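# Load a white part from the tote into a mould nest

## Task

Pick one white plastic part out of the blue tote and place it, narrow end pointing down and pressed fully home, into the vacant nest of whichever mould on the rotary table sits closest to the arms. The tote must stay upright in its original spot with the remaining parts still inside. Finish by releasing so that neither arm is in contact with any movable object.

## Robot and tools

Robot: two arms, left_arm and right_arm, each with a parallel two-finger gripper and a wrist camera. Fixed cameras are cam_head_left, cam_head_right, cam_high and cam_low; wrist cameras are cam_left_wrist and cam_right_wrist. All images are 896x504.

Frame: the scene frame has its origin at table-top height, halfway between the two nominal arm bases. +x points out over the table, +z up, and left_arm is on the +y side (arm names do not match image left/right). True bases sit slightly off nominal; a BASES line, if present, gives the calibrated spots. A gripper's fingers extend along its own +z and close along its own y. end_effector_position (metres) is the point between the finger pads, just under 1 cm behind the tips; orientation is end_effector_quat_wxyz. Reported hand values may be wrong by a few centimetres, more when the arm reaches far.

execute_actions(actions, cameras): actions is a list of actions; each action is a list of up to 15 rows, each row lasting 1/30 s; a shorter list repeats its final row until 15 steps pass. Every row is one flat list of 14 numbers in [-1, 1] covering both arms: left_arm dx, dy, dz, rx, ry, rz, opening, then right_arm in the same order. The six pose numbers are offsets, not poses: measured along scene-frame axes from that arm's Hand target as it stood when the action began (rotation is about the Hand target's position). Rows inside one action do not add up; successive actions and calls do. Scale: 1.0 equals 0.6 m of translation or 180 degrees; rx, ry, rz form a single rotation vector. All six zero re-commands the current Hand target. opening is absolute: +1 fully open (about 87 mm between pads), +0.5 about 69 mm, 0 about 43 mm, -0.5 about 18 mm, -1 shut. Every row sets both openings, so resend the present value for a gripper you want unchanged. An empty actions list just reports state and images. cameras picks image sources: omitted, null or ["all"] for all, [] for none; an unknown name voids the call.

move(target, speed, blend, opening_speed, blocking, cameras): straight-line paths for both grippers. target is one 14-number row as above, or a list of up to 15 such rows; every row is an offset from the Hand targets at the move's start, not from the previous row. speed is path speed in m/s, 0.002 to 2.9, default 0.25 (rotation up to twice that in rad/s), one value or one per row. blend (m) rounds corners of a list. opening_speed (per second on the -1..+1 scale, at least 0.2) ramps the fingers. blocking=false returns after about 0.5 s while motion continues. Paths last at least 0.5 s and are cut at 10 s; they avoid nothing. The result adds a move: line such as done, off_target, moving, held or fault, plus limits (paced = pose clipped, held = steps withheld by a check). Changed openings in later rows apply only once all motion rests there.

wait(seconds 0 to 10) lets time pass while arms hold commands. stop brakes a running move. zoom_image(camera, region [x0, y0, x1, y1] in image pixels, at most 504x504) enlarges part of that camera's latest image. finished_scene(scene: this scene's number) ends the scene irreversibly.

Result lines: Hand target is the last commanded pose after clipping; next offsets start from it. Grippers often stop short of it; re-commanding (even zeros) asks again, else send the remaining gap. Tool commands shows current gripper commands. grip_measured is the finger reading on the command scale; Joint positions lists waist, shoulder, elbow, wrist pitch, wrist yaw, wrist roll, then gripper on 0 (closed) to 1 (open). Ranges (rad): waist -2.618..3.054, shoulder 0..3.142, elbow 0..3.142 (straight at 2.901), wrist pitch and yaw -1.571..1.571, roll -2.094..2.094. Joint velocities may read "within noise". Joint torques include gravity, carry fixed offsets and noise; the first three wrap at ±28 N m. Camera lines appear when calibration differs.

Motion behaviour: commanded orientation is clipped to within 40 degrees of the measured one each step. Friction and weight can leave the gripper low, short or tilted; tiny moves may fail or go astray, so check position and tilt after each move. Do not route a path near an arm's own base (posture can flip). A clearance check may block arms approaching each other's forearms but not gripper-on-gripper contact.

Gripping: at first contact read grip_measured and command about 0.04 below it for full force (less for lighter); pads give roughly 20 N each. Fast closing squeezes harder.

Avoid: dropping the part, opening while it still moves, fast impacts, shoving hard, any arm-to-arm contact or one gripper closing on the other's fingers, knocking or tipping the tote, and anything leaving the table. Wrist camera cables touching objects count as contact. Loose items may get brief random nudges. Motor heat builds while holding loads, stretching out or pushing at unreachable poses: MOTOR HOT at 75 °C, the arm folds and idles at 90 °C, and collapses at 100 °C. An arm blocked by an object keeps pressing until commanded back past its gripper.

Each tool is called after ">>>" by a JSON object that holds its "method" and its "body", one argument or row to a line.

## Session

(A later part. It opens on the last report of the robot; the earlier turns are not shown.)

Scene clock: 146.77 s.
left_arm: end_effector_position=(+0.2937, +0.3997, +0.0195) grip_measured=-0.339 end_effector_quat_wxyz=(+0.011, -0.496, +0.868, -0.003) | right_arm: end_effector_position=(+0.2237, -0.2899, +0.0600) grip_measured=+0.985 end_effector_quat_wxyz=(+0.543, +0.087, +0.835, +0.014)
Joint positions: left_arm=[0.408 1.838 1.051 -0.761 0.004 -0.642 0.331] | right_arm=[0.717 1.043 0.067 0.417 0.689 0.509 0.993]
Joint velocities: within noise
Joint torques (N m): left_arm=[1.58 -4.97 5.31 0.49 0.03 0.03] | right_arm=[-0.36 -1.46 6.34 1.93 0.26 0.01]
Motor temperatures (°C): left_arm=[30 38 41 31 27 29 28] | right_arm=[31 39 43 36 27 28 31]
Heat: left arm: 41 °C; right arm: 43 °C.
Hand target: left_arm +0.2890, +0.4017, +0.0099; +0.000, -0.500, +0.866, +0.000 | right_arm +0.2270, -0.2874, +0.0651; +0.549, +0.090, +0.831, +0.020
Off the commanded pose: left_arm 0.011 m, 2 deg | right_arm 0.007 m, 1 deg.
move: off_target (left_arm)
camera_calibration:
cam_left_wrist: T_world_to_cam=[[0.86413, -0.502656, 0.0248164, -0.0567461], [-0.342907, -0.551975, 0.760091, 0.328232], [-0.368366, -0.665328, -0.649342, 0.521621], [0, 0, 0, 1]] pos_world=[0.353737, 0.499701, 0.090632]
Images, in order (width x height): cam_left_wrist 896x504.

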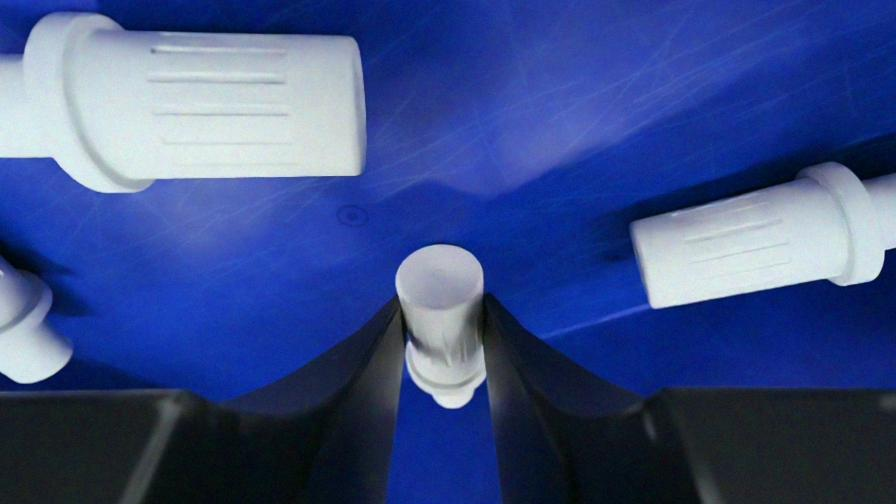

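>>> {"method": "move", "body": {
  "target": [0,0,0.4,0,0,0,-0.5,0,0,0,0,0,0,1],
  "speed": 0.15
}}

>>> {"method": "zoom_image", "body": {
  "camera": "cam_low",
  "region": [340, 0, 540, 140]
}}

Scene clock: 155.83 s.
left_arm: end_effector_position=(+0.2907, +0.4015, +0.2383) grip_measured=-0.339 end_effector_quat_wxyz=(+0.042, -0.499, +0.865, -0.007) | right_arm: end_effector_position=(+0.2237, -0.2899, +0.0600) grip_measured=+0.985 end_effector_quat_wxyz=(+0.543, +0.087, +0.835, +0.014)
Joint positions: left_arm=[0.418 1.679 1.766 -1.572 0.004 -0.641 0.331] | right_arm=[0.717 1.043 0.067 0.417 0.689 0.509 0.993]
Joint velocities: within noise
Joint torques (N m): left_arm=[1.31 -7.95 8.87 0.34 0.15 0.06] | right_arm=[-0.38 -1.4 6.31 1.92 0.28 0.01]
Motor temperatures (°C): left_arm=[30 38 41 31 27 29 29] | right_arm=[31 39 43 36 27 28 31]
Heat: left arm: 41 °C; right arm: 43 °C.
Hand target: left_arm +0.2890, +0.4016, +0.2499; +0.000, -0.500, +0.866, +0.000 | right_arm +0.2270, -0.2874, +0.0651; +0.549, +0.090, +0.831, +0.020
Off the commanded pose: left_arm 0.012 m, 5 deg | right_arm 0.007 m, 1 deg.
joint sent to its limit (left arm) — joint 4 (wrist pitch), lower limit. The joint targets are off in orientation, not in position.
move: off_target (left_arm)
camera_calibration:
cam_left_wrist: T_world_to_cam=[[0.866228, -0.495767, 0.0621567, -0.070861], [-0.38027, -0.57345, 0.725637, 0.189666], [-0.324103, -0.652204, -0.685264, 0.654194], [0, 0, 0, 1]] pos_world=[0.345533, 0.500302, 0.315072]

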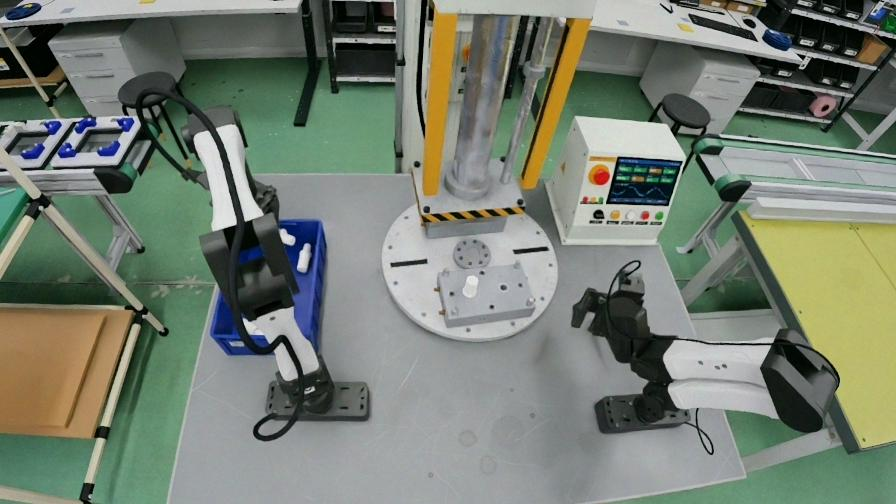

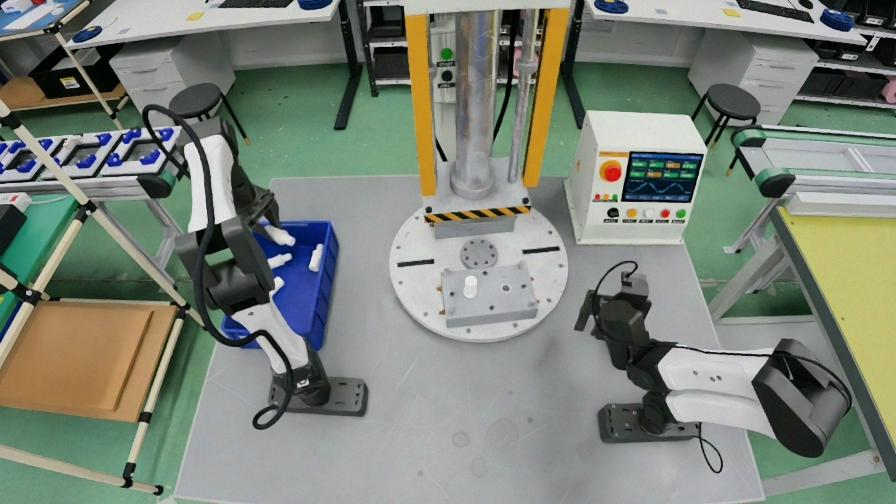

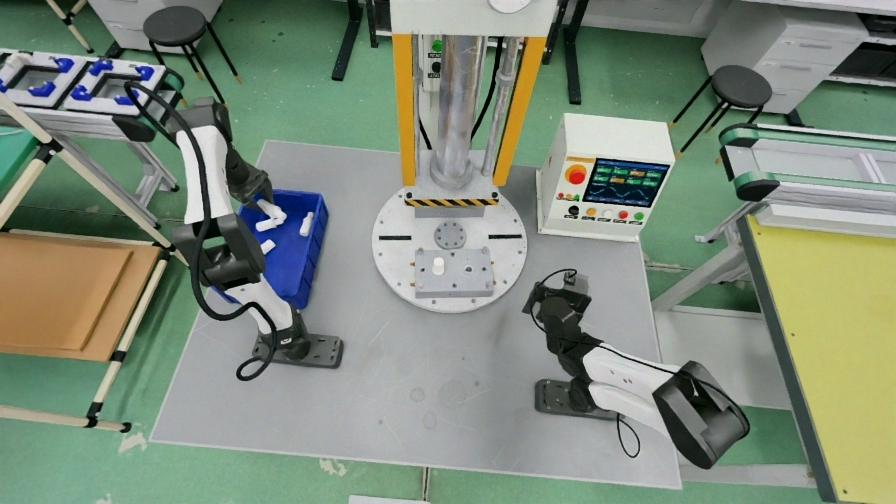

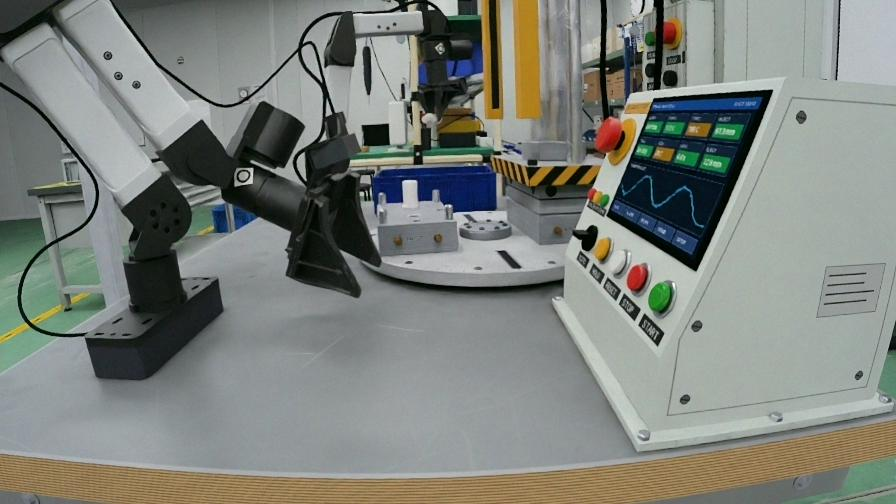

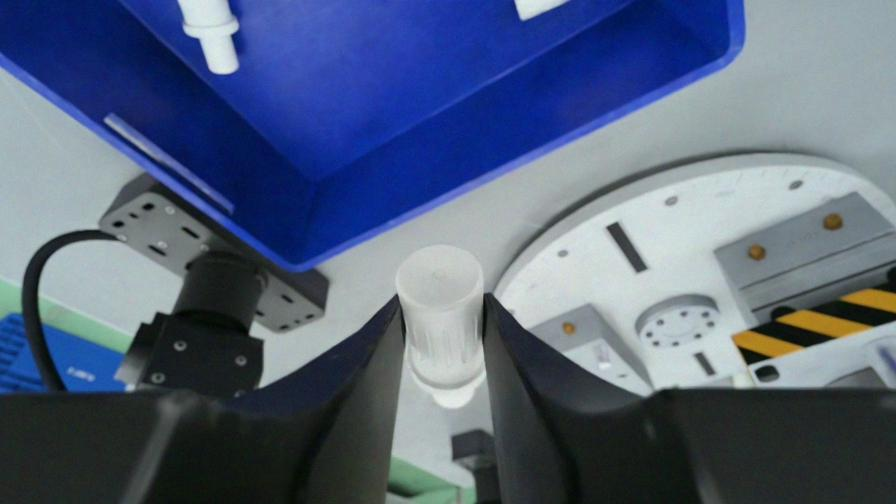

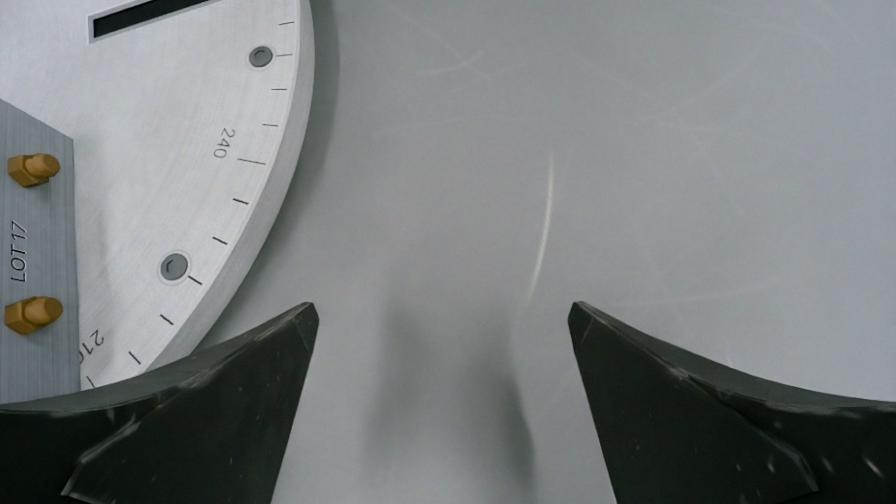

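Scaled by 2.520 from the camera's 896x504 image, which has a finer 1280x720 frame.

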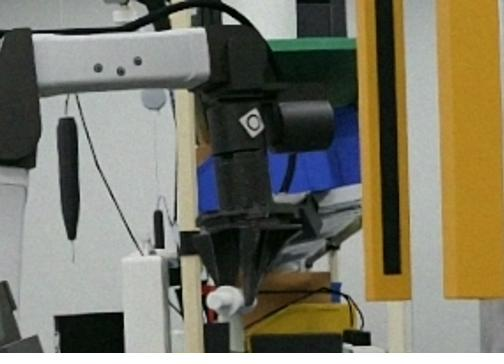

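>>> {"method": "move", "body": {
  "target": [-0.09,-0.769,-0.02,0.1408,-0.526,-0.385,-0.5,0,0,0,0,0,0,1],
  "speed": 0.2
}}

>>> {"method": "zoom_image", "body": {
  "camera": "cam_low",
  "region": [300, 60, 560, 280]
}}

>>> {"method": "zoom_image", "body": {
  "camera": "cam_head_right",
  "region": [400, 180, 580, 340]
}}

Scene clock: 175.53 s.
left_arm: end_effector_position=(+0.2382, -0.0559, +0.2439) grip_measured=-0.338 end_effector_quat_wxyz=(+0.685, +0.174, +0.685, -0.179) | right_arm: end_effector_position=(+0.2237, -0.2899, +0.0600) grip_measured=+0.985 end_effector_quat_wxyz=(+0.543, +0.087, +0.835, +0.014)
Joint positions: left_arm=[-1.362 1.491 0.737 0.757 -0.87 -0.006 0.331] | right_arm=[0.717 1.043 0.067 0.417 0.689 0.509 0.993]
Joint velocities: within noise
Joint torques (N m): left_arm=[0.23 -4.23 6.58 1.84 0.24 0.07] | right_arm=[-0.27 -1.46 6.28 1.96 0.28 -0.03]
Motor temperatures (°C): left_arm=[30 39 42 32 27 29 29] | right_arm=[31 39 43 36 27 28 31]
Heat: left arm: 42 °C; right arm: 43 °C.
Hand target: left_arm +0.2351, -0.0598, +0.2377; +0.683, +0.183, +0.683, -0.183 | right_arm +0.2270, -0.2874, +0.0651; +0.549, +0.090, +0.831, +0.020
Off the commanded pose: left_arm 0.008 m, 1 deg | right_arm 0.007 m, 1 deg.
move: done
camera_calibration:
cam_left_wrist: T_world_to_cam=[[-0.489684, -0.871783, 0.0142851, 0.0611808], [-0.675946, 0.369231, -0.637782, 0.358888], [0.550733, -0.321968, -0.770084, 0.173459], [0, 0, 0, 1]] pos_world=[0.177018, -0.0233278, 0.361596]

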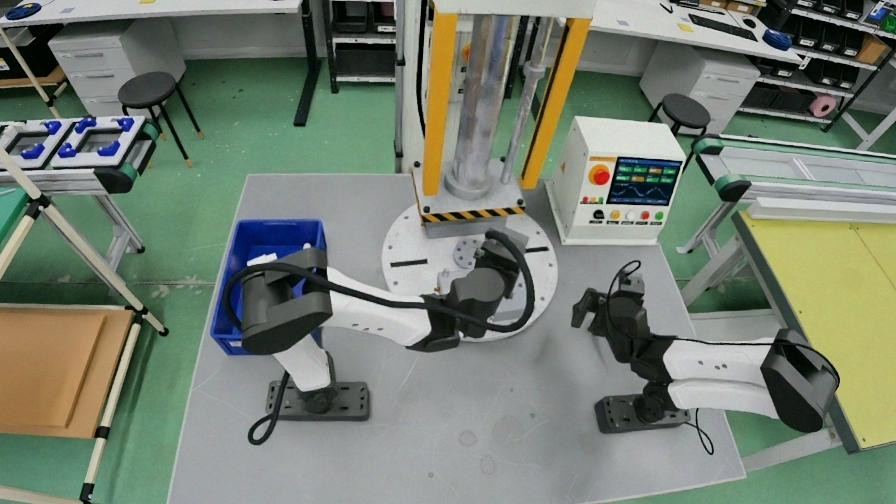

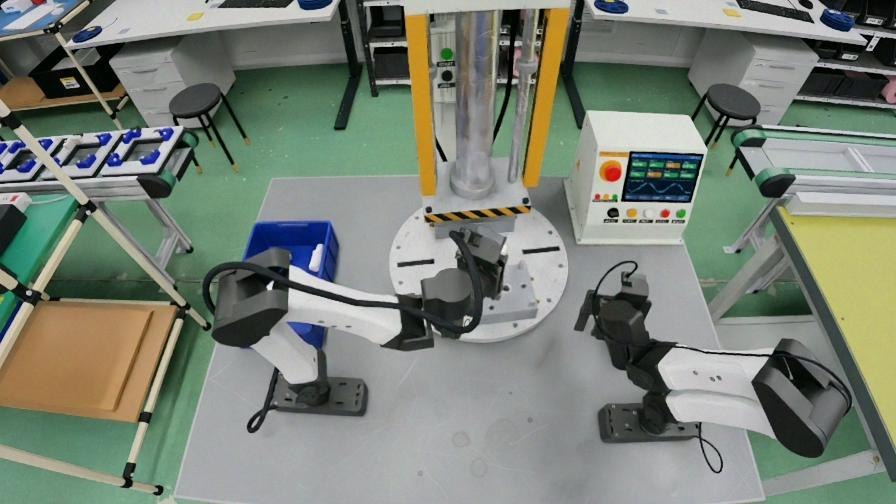

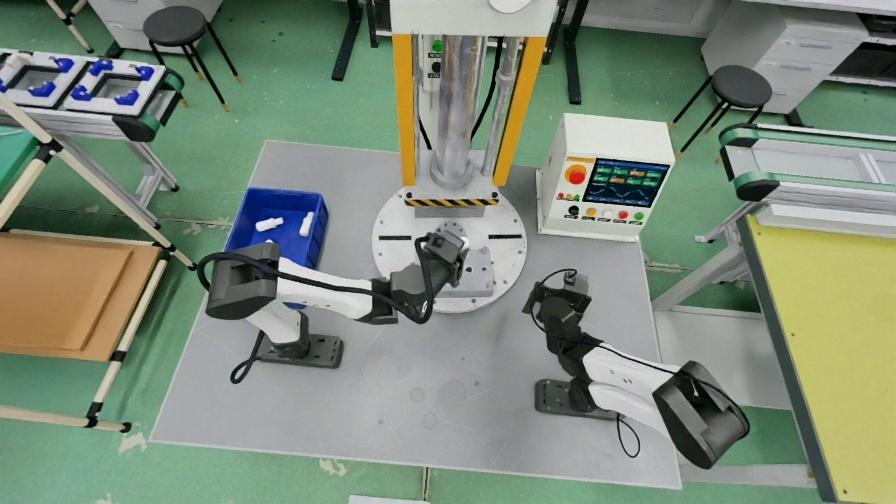

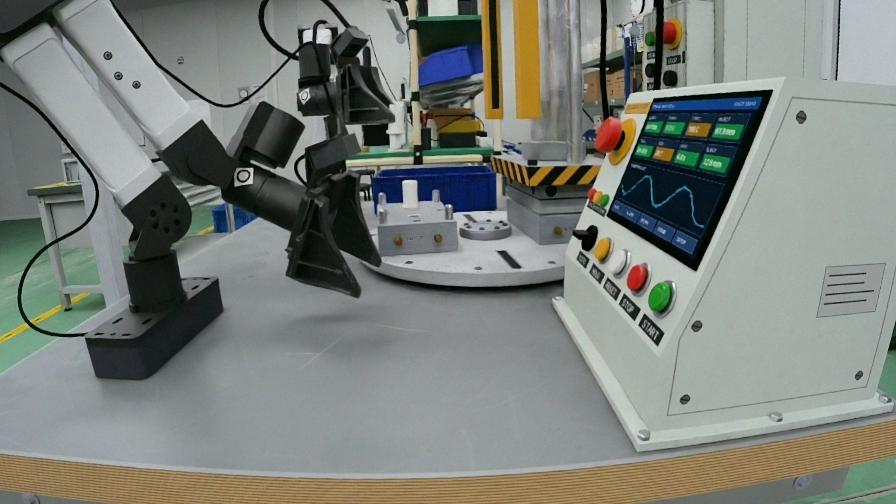

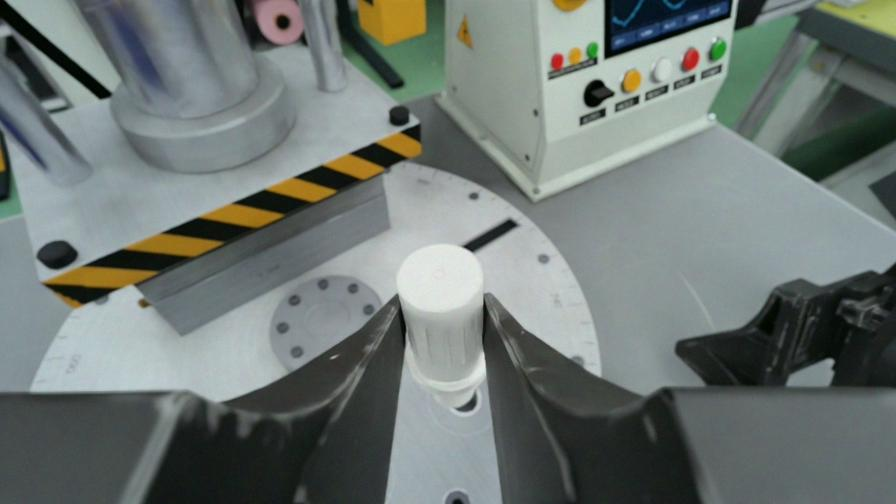

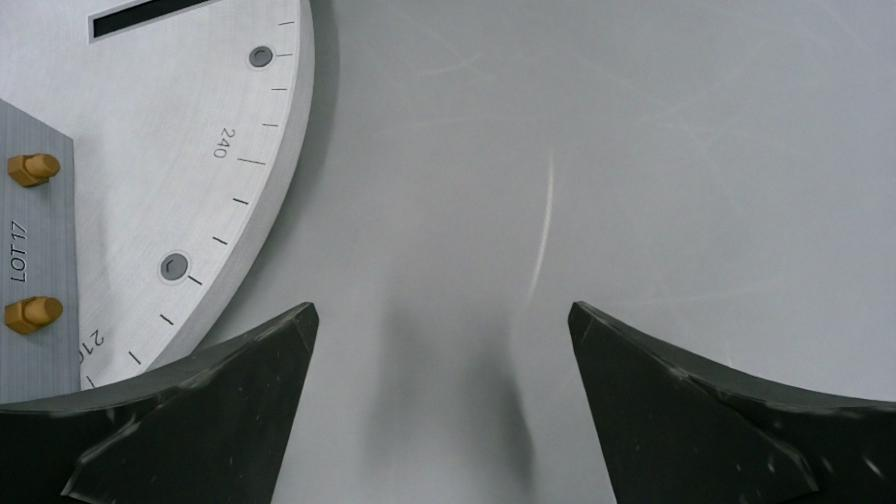

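Scaled by 1.938 from the camera's 896x504 image, which has a finer 1280x720 frame.

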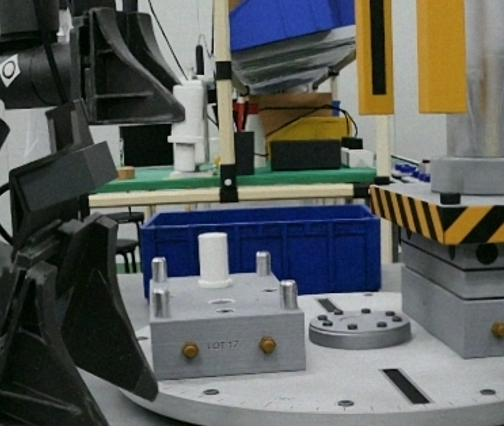

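Scaled by 2.800 from the camera's 896x504 image, which has a finer 1280x720 frame.

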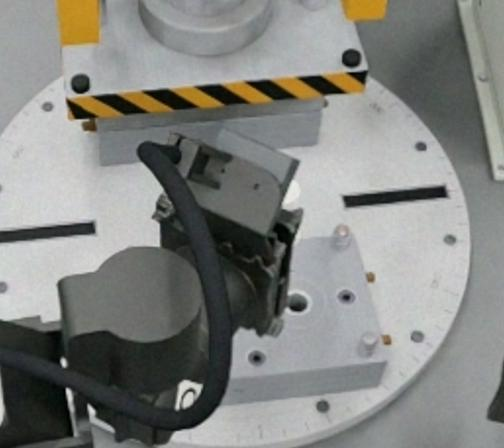

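>>> {"method": "zoom_image", "body": {
  "camera": "cam_low",
  "region": [330, 70, 450, 170]
}}

Scaled by 4.200 from the camera's 896x504 image, which has a finer 1280x720 frame.

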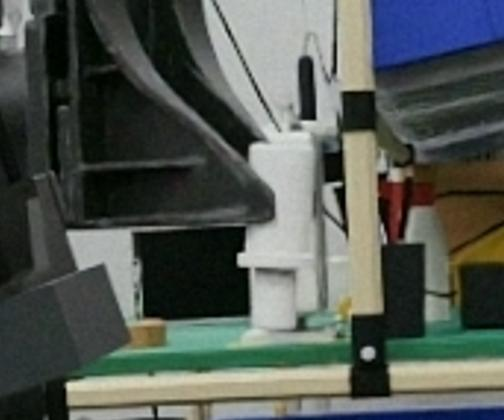

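>>> {"method": "move", "body": {
  "target": [0,0,0,-0.0139,-0.024,0,-0.5,0,0,0,0,0,0,1],
  "cameras": ["cam_low","cam_left_wrist"]
}}

>>> {"method": "zoom_image", "body": {
  "camera": "cam_low",
  "region": [350, 80, 470, 260]
}}

>>> {"method": "zoom_image", "body": {
  "camera": "cam_left_wrist",
  "region": [350, 220, 550, 504]
}}

Scene clock: 227.87 s.
left_arm: end_effector_position=(+0.2390, -0.0563, +0.2428) grip_measured=-0.338 end_effector_quat_wxyz=(+0.713, +0.167, +0.655, -0.186) | right_arm: end_effector_position=(+0.2237, -0.2899, +0.0600) grip_measured=+0.985 end_effector_quat_wxyz=(+0.543, +0.087, +0.835, +0.014)
Joint positions: left_arm=[-1.367 1.553 0.675 1.011 -0.87 0.096 0.331] | right_arm=[0.717 1.043 0.067 0.417 0.689 0.509 0.993]
Joint velocities: within noise
Joint torques (N m): left_arm=[0.01 -4.34 6.12 1.82 0.27 0.05] | right_arm=[-0.27 -1.5 6.3 1.91 0.27 0.01]
Motor temperatures (°C): left_arm=[29 37 43 36 27 29 29] | right_arm=[31 39 43 37 27 28 31]
Heat: left arm: 43 °C; right arm: 43 °C.
Hand target: left_arm +0.2351, -0.0597, +0.2377; +0.712, +0.175, +0.653, -0.191 | right_arm +0.2270, -0.2874, +0.0651; +0.549, +0.090, +0.831, +0.020
Off the commanded pose: left_arm 0.007 m, 1 deg | right_arm 0.007 m, 1 deg.
move: done
camera_calibration:
cam_left_wrist: T_world_to_cam=[[-0.491442, -0.870841, 0.0110126, 0.062423], [-0.62568, 0.344238, -0.700017, 0.360657], [0.605813, -0.350908, -0.714041, 0.1437], [0, 0, 0, 1]] pos_world=[0.169278, -0.0193658, 0.354386]
Images, in order (width x height): cam_low 896x504, cam_left_wrist 896x504.

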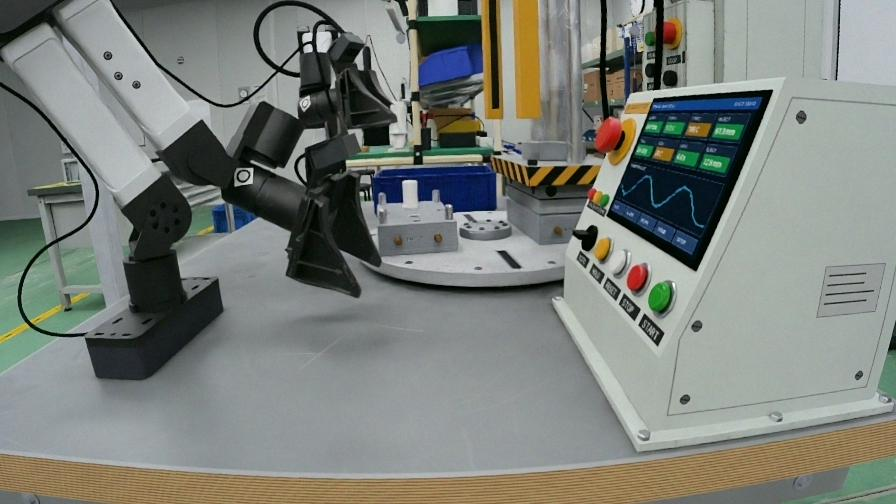

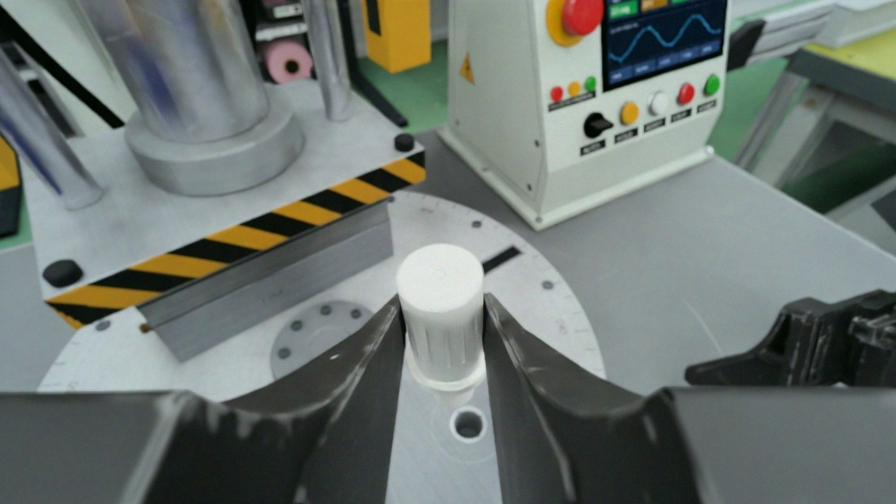

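Scaled by 2.800 from the camera's 896x504 image, which has a finer 1280x720 frame.

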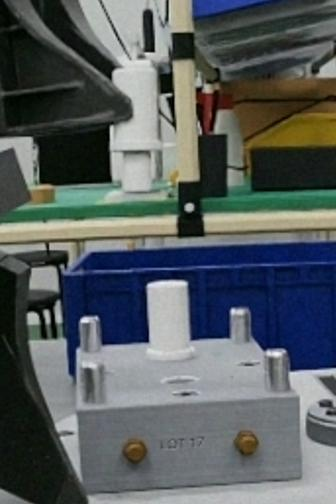

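Scaled by 1.775 from the camera's 896x504 image, which has a finer 1280x720 frame.

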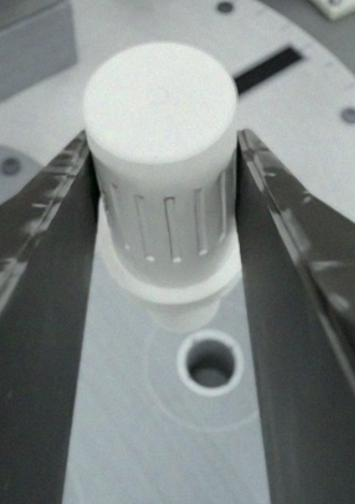

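>>> {"method": "move", "body": {
  "target": [0.04,-0.049,-0.11,0,0,0,-0.5,0,0,0,0,0,0,1],
  "cameras": ["cam_low","cam_left_wrist","cam_head_right"],
  "speed": 0.12
}}

>>> {"method": "zoom_image", "body": {
  "camera": "cam_low",
  "region": [350, 80, 470, 260]
}}

>>> {"method": "zoom_image", "body": {
  "camera": "cam_left_wrist",
  "region": [350, 220, 550, 504]
}}

Scene clock: 243.93 s.
left_arm: end_effector_position=(+0.2560, -0.0803, +0.1605) grip_measured=-0.338 end_effector_quat_wxyz=(+0.702, +0.195, +0.665, -0.166) | right_arm: end_effector_position=(+0.2237, -0.2899, +0.0600) grip_measured=+0.985 end_effector_quat_wxyz=(+0.543, +0.087, +0.835, +0.014)
Joint positions: left_arm=[-1.326 1.882 0.682 1.258 -0.82 0.096 0.331] | right_arm=[0.717 1.043 0.067 0.417 0.689 0.509 0.993]
Joint velocities: within noise
Joint torques (N m): left_arm=[1.21 -5.63 7.98 2.23 0.28 -0.06] | right_arm=[-0.34 -1.44 6.24 1.91 0.3 0]
Motor temperatures (°C): left_arm=[29 36 43 36 27 29 29] | right_arm=[31 38 43 37 27 28 31]
Heat: left arm: 43 °C; right arm: 43 °C.
Hand target: left_arm +0.2591, -0.0892, +0.1719; +0.712, +0.175, +0.653, -0.191 | right_arm +0.2270, -0.2874, +0.0651; +0.549, +0.090, +0.831, +0.020
Off the commanded pose: left_arm 0.015 m, 4 deg | right_arm 0.007 m, 1 deg.
move: off_target (left_arm)
camera_calibration:
cam_left_wrist: T_world_to_cam=[[-0.499424, -0.86505, -0.0475876, 0.0625984], [-0.629696, 0.400174, -0.665841, 0.321889], [0.595029, -0.302571, -0.744575, 0.077704], [0, 0, 0, 1]] pos_world=[0.187719, -0.0511498, 0.275162]
Images, in order (width x height): cam_head_right 896x504, cam_low 896x504, cam_left_wrist 896x504.

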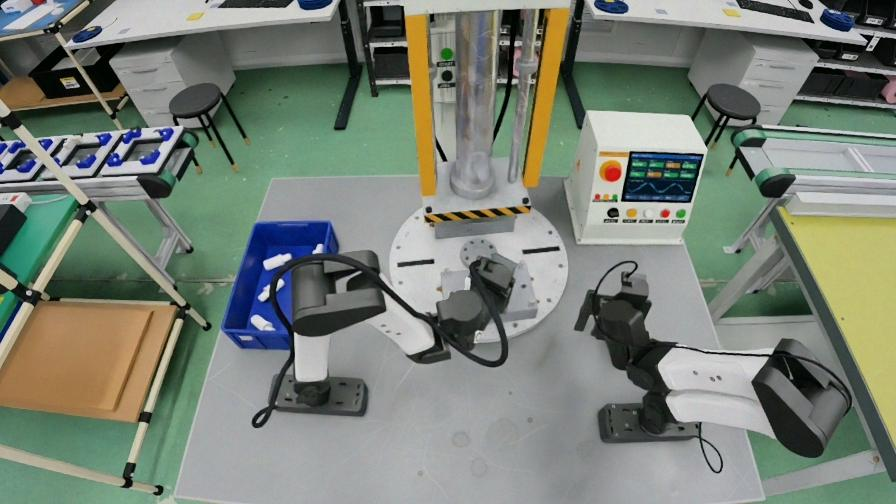

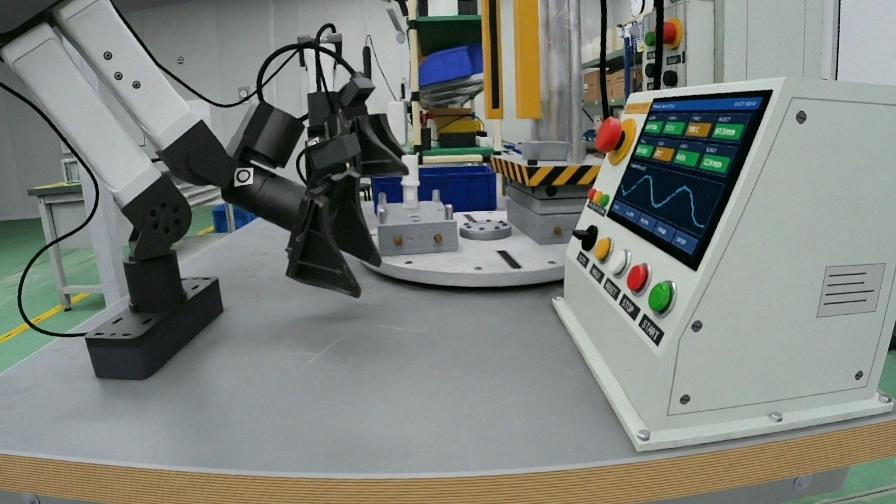

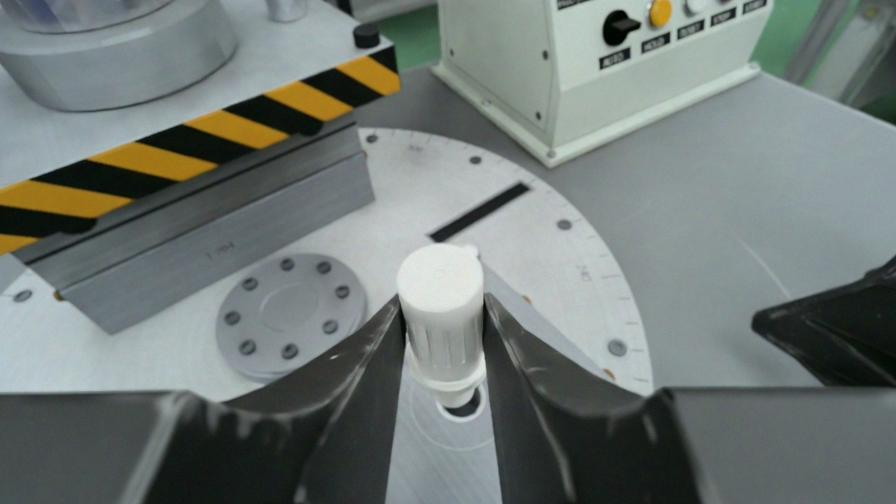

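Scaled by 2.800 from the camera's 896x504 image, which has a finer 1280x720 frame.

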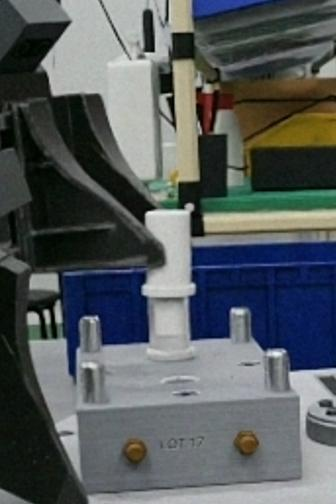

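Scaled by 1.775 from the camera's 896x504 image, which has a finer 1280x720 frame.

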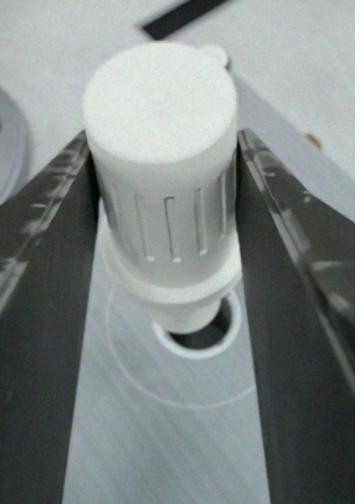

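>>> {"method": "move", "body": {
  "target": [0.0,0,0,0,0,0,-0.5,0,0,0,0,0,0,1],
  "cameras": ["cam_low","cam_left_wrist"],
  "speed": 0.12
}}

>>> {"method": "zoom_image", "body": {
  "camera": "cam_low",
  "region": [350, 80, 470, 260]
}}

>>> {"method": "zoom_image", "body": {
  "camera": "cam_left_wrist",
  "region": [350, 220, 550, 504]
}}

Scene clock: 260.27 s.
left_arm: end_effector_position=(+0.2559, -0.0804, +0.1605) grip_measured=-0.338 end_effector_quat_wxyz=(+0.702, +0.195, +0.665, -0.166) | right_arm: end_effector_position=(+0.2237, -0.2899, +0.0600) grip_measured=+0.985 end_effector_quat_wxyz=(+0.543, +0.087, +0.835, +0.014)
Joint positions: left_arm=[-1.326 1.882 0.682 1.259 -0.82 0.096 0.331] | right_arm=[0.717 1.043 0.067 0.417 0.689 0.509 0.993]
Joint velocities: within noise
Joint torques (N m): left_arm=[1.22 -5.63 7.99 2.24 0.27 -0.07] | right_arm=[-0.39 -1.48 6.35 1.92 0.27 0.01]
Motor temperatures (°C): left_arm=[29 37 42 37 27 29 30] | right_arm=[31 38 43 38 27 28 31]
Heat: left arm: 42 °C; right arm: 43 °C.
Hand target: left_arm +0.2591, -0.0892, +0.1720; +0.712, +0.175, +0.653, -0.191 | right_arm +0.2270, -0.2874, +0.0651; +0.549, +0.090, +0.831, +0.020
Off the commanded pose: left_arm 0.015 m, 4 deg | right_arm 0.007 m, 1 deg.
move: off_target (left_arm)
camera_calibration:
cam_left_wrist: T_world_to_cam=[[-0.499728, -0.864889, -0.0473274, 0.0625944], [-0.629457, 0.400145, -0.666084, 0.321978], [0.595026, -0.30307, -0.744374, 0.0776984], [0, 0, 0, 1]] pos_world=[0.187719, -0.0511526, 0.275263]
Images, in order (width x height): cam_low 896x504, cam_left_wrist 896x504.

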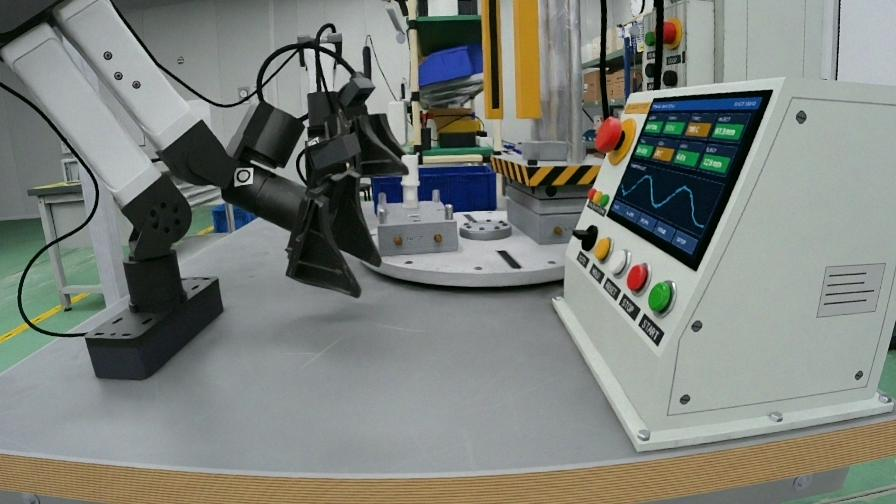

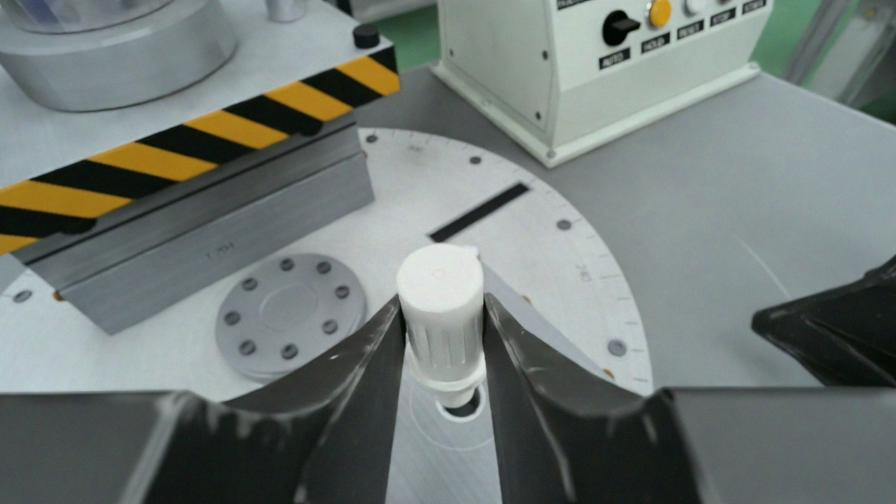

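Scaled by 2.800 from the camera's 896x504 image, which has a finer 1280x720 frame.

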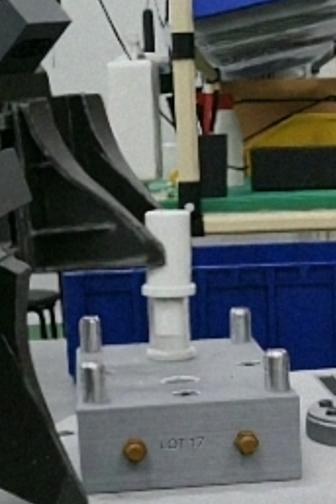

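Scaled by 1.775 from the camera's 896x504 image, which has a finer 1280x720 frame.

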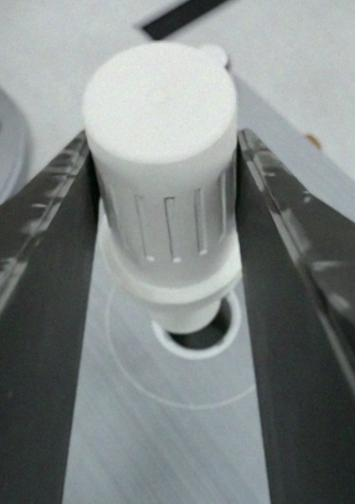

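>>> {"method": "move", "body": {
  "target": [
    [0.003,-0.03,0.04,0,0,0,-0.5,0,0,0,0,0,0,1],
    [0.003,-0.004,0,0,0,0,-0.5,0,0,0,0,0,0,1]
  ],
  "cameras": ["cam_low","cam_left_wrist"],
  "speed": 0.1
}}

>>> {"method": "zoom_image", "body": {
  "camera": "cam_low",
  "region": [350, 80, 470, 260]
}}

>>> {"method": "zoom_image", "body": {
  "camera": "cam_left_wrist",
  "region": [350, 220, 550, 504]
}}

Scene clock: 271.07 s.
left_arm: end_effector_position=(+0.2581, -0.0910, +0.1700) grip_measured=-0.338 end_effector_quat_wxyz=(+0.706, +0.188, +0.660, -0.175) | right_arm: end_effector_position=(+0.2237, -0.2899, +0.0600) grip_measured=+0.985 end_effector_quat_wxyz=(+0.543, +0.087, +0.835, +0.014)
Joint positions: left_arm=[-1.326 1.892 0.727 1.25 -0.817 0.096 0.331] | right_arm=[0.717 1.043 0.067 0.417 0.689 0.509 0.993]
Joint velocities: within noise
Joint torques (N m): left_arm=[1.54 -5.91 5.19 2.24 0.31 -0.08] | right_arm=[-0.35 -1.46 6.41 1.9 0.26 0]
Motor temperatures (°C): left_arm=[29 38 42 37 27 29 30] | right_arm=[31 38 43 38 27 28 31]
Heat: left arm: 42 °C; right arm: 43 °C.
Hand target: left_arm +0.2609, -0.0916, +0.1718; +0.712, +0.175, +0.653, -0.191 | right_arm +0.2270, -0.2874, +0.0651; +0.549, +0.090, +0.831, +0.020
Off the commanded pose: left_arm 0.003 m, 3 deg | right_arm 0.007 m, 1 deg.
move: off_target (left_arm)
camera_calibration:
cam_left_wrist: T_world_to_cam=[[-0.502121, -0.864333, -0.0283297, 0.0524406], [-0.62408, 0.384839, -0.680017, 0.333449], [0.598663, -0.323771, -0.732649, 0.0754975], [0, 0, 0, 1]] pos_world=[0.189233, -0.0585542, 0.28355]
Images, in order (width x height): cam_low 896x504, cam_left_wrist 896x504.

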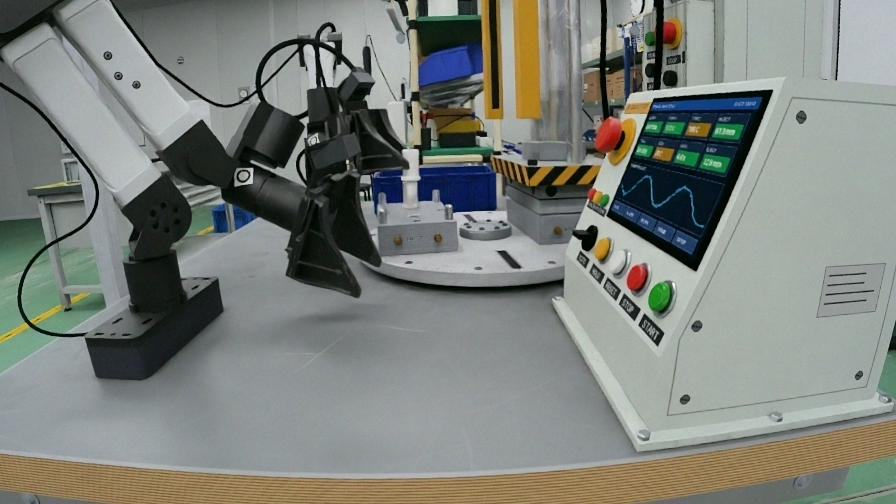

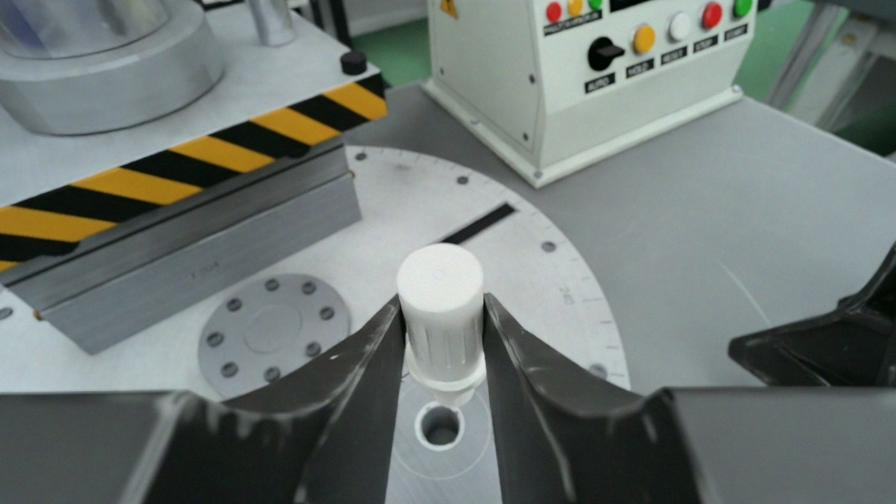

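Scaled by 2.800 from the camera's 896x504 image, which has a finer 1280x720 frame.

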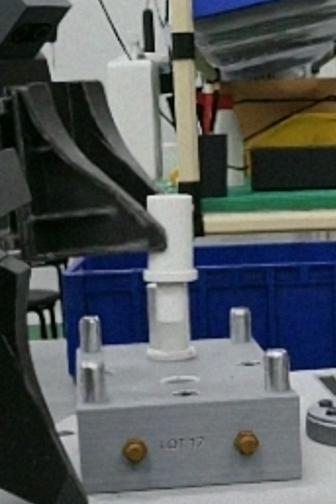

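Scaled by 1.775 from the camera's 896x504 image, which has a finer 1280x720 frame.

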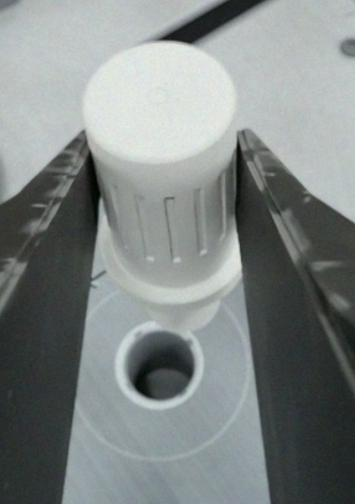

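>>> {"method": "move", "body": {
  "target": [
    [0.001,-0.01,0.04,0.0237,-0.02,0,-0.5,0,0,0,0,0,0,1],
    [0.001,0.01,0,0.0237,-0.02,0,-0.5,0,0,0,0,0,0,1]
  ],
  "cameras": ["cam_low","cam_left_wrist"],
  "speed": 0.1
}}

>>> {"method": "zoom_image", "body": {
  "camera": "cam_low",
  "region": [350, 80, 470, 260]
}}

>>> {"method": "zoom_image", "body": {
  "camera": "cam_left_wrist",
  "region": [350, 220, 550, 504]
}}

Scene clock: 297.57 s.
left_arm: end_effector_position=(+0.2597, -0.0849, +0.1693) grip_measured=-0.338 end_effector_quat_wxyz=(+0.717, +0.218, +0.646, -0.146) | right_arm: end_effector_position=(+0.2237, -0.2899, +0.0600) grip_measured=+0.985 end_effector_quat_wxyz=(+0.543, +0.087, +0.835, +0.014)
Joint positions: left_arm=[-1.323 1.898 0.707 1.293 -0.806 0.197 0.331] | right_arm=[0.717 1.043 0.067 0.417 0.689 0.509 0.993]
Joint velocities: within noise
Joint torques (N m): left_arm=[1.31 -5.78 5 2.32 0.29 0.02] | right_arm=[-0.39 -1.4 6.42 1.92 0.27 -0.01]
Motor temperatures (°C): left_arm=[29 38 41 40 27 29 30] | right_arm=[30 38 44 38 27 28 31]
Heat: left arm: 41 °C; right arm: 44 °C.
Hand target: left_arm +0.2615, -0.0856, +0.1720; +0.725, +0.207, +0.637, -0.161 | right_arm +0.2270, -0.2874, +0.0651; +0.549, +0.090, +0.831, +0.020
Off the commanded pose: left_arm 0.003 m, 3 deg | right_arm 0.007 m, 1 deg.
move: off_target (left_arm)
camera_calibration:
cam_left_wrist: T_world_to_cam=[[-0.498784, -0.858781, -0.117092, 0.0731331], [-0.58615, 0.433744, -0.68432, 0.326643], [0.638469, -0.272694, -0.719719, 0.0676928], [0, 0, 0, 1]] pos_world=[0.18472, -0.0604146, 0.280812]
Images, in order (width x height): cam_low 896x504, cam_left_wrist 896x504.

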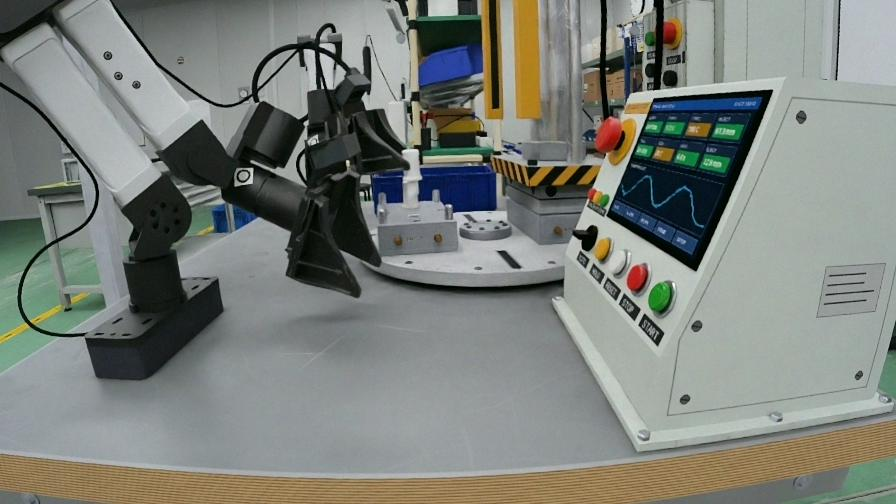

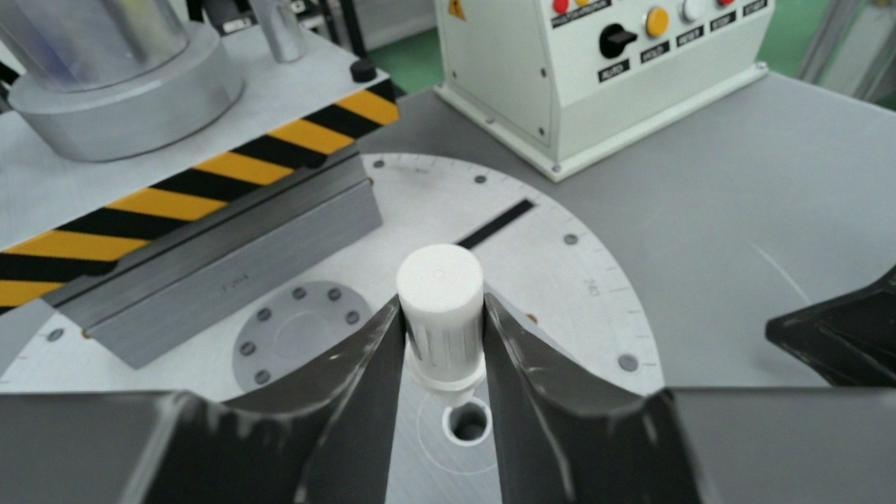

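Scaled by 2.800 from the camera's 896x504 image, which has a finer 1280x720 frame.

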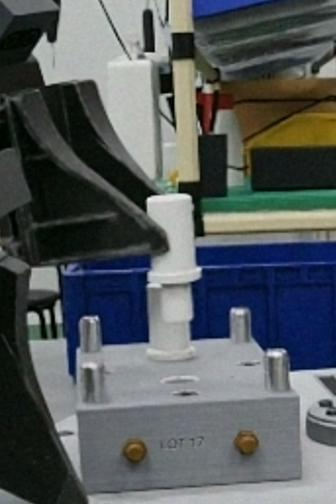

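Scaled by 1.775 from the camera's 896x504 image, which has a finer 1280x720 frame.

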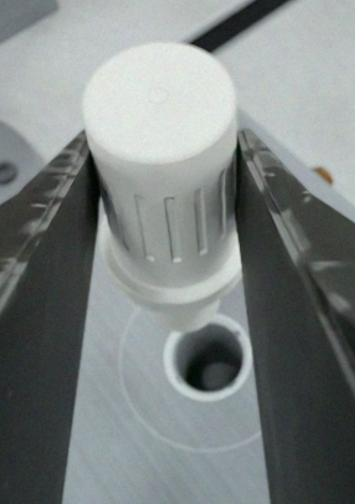

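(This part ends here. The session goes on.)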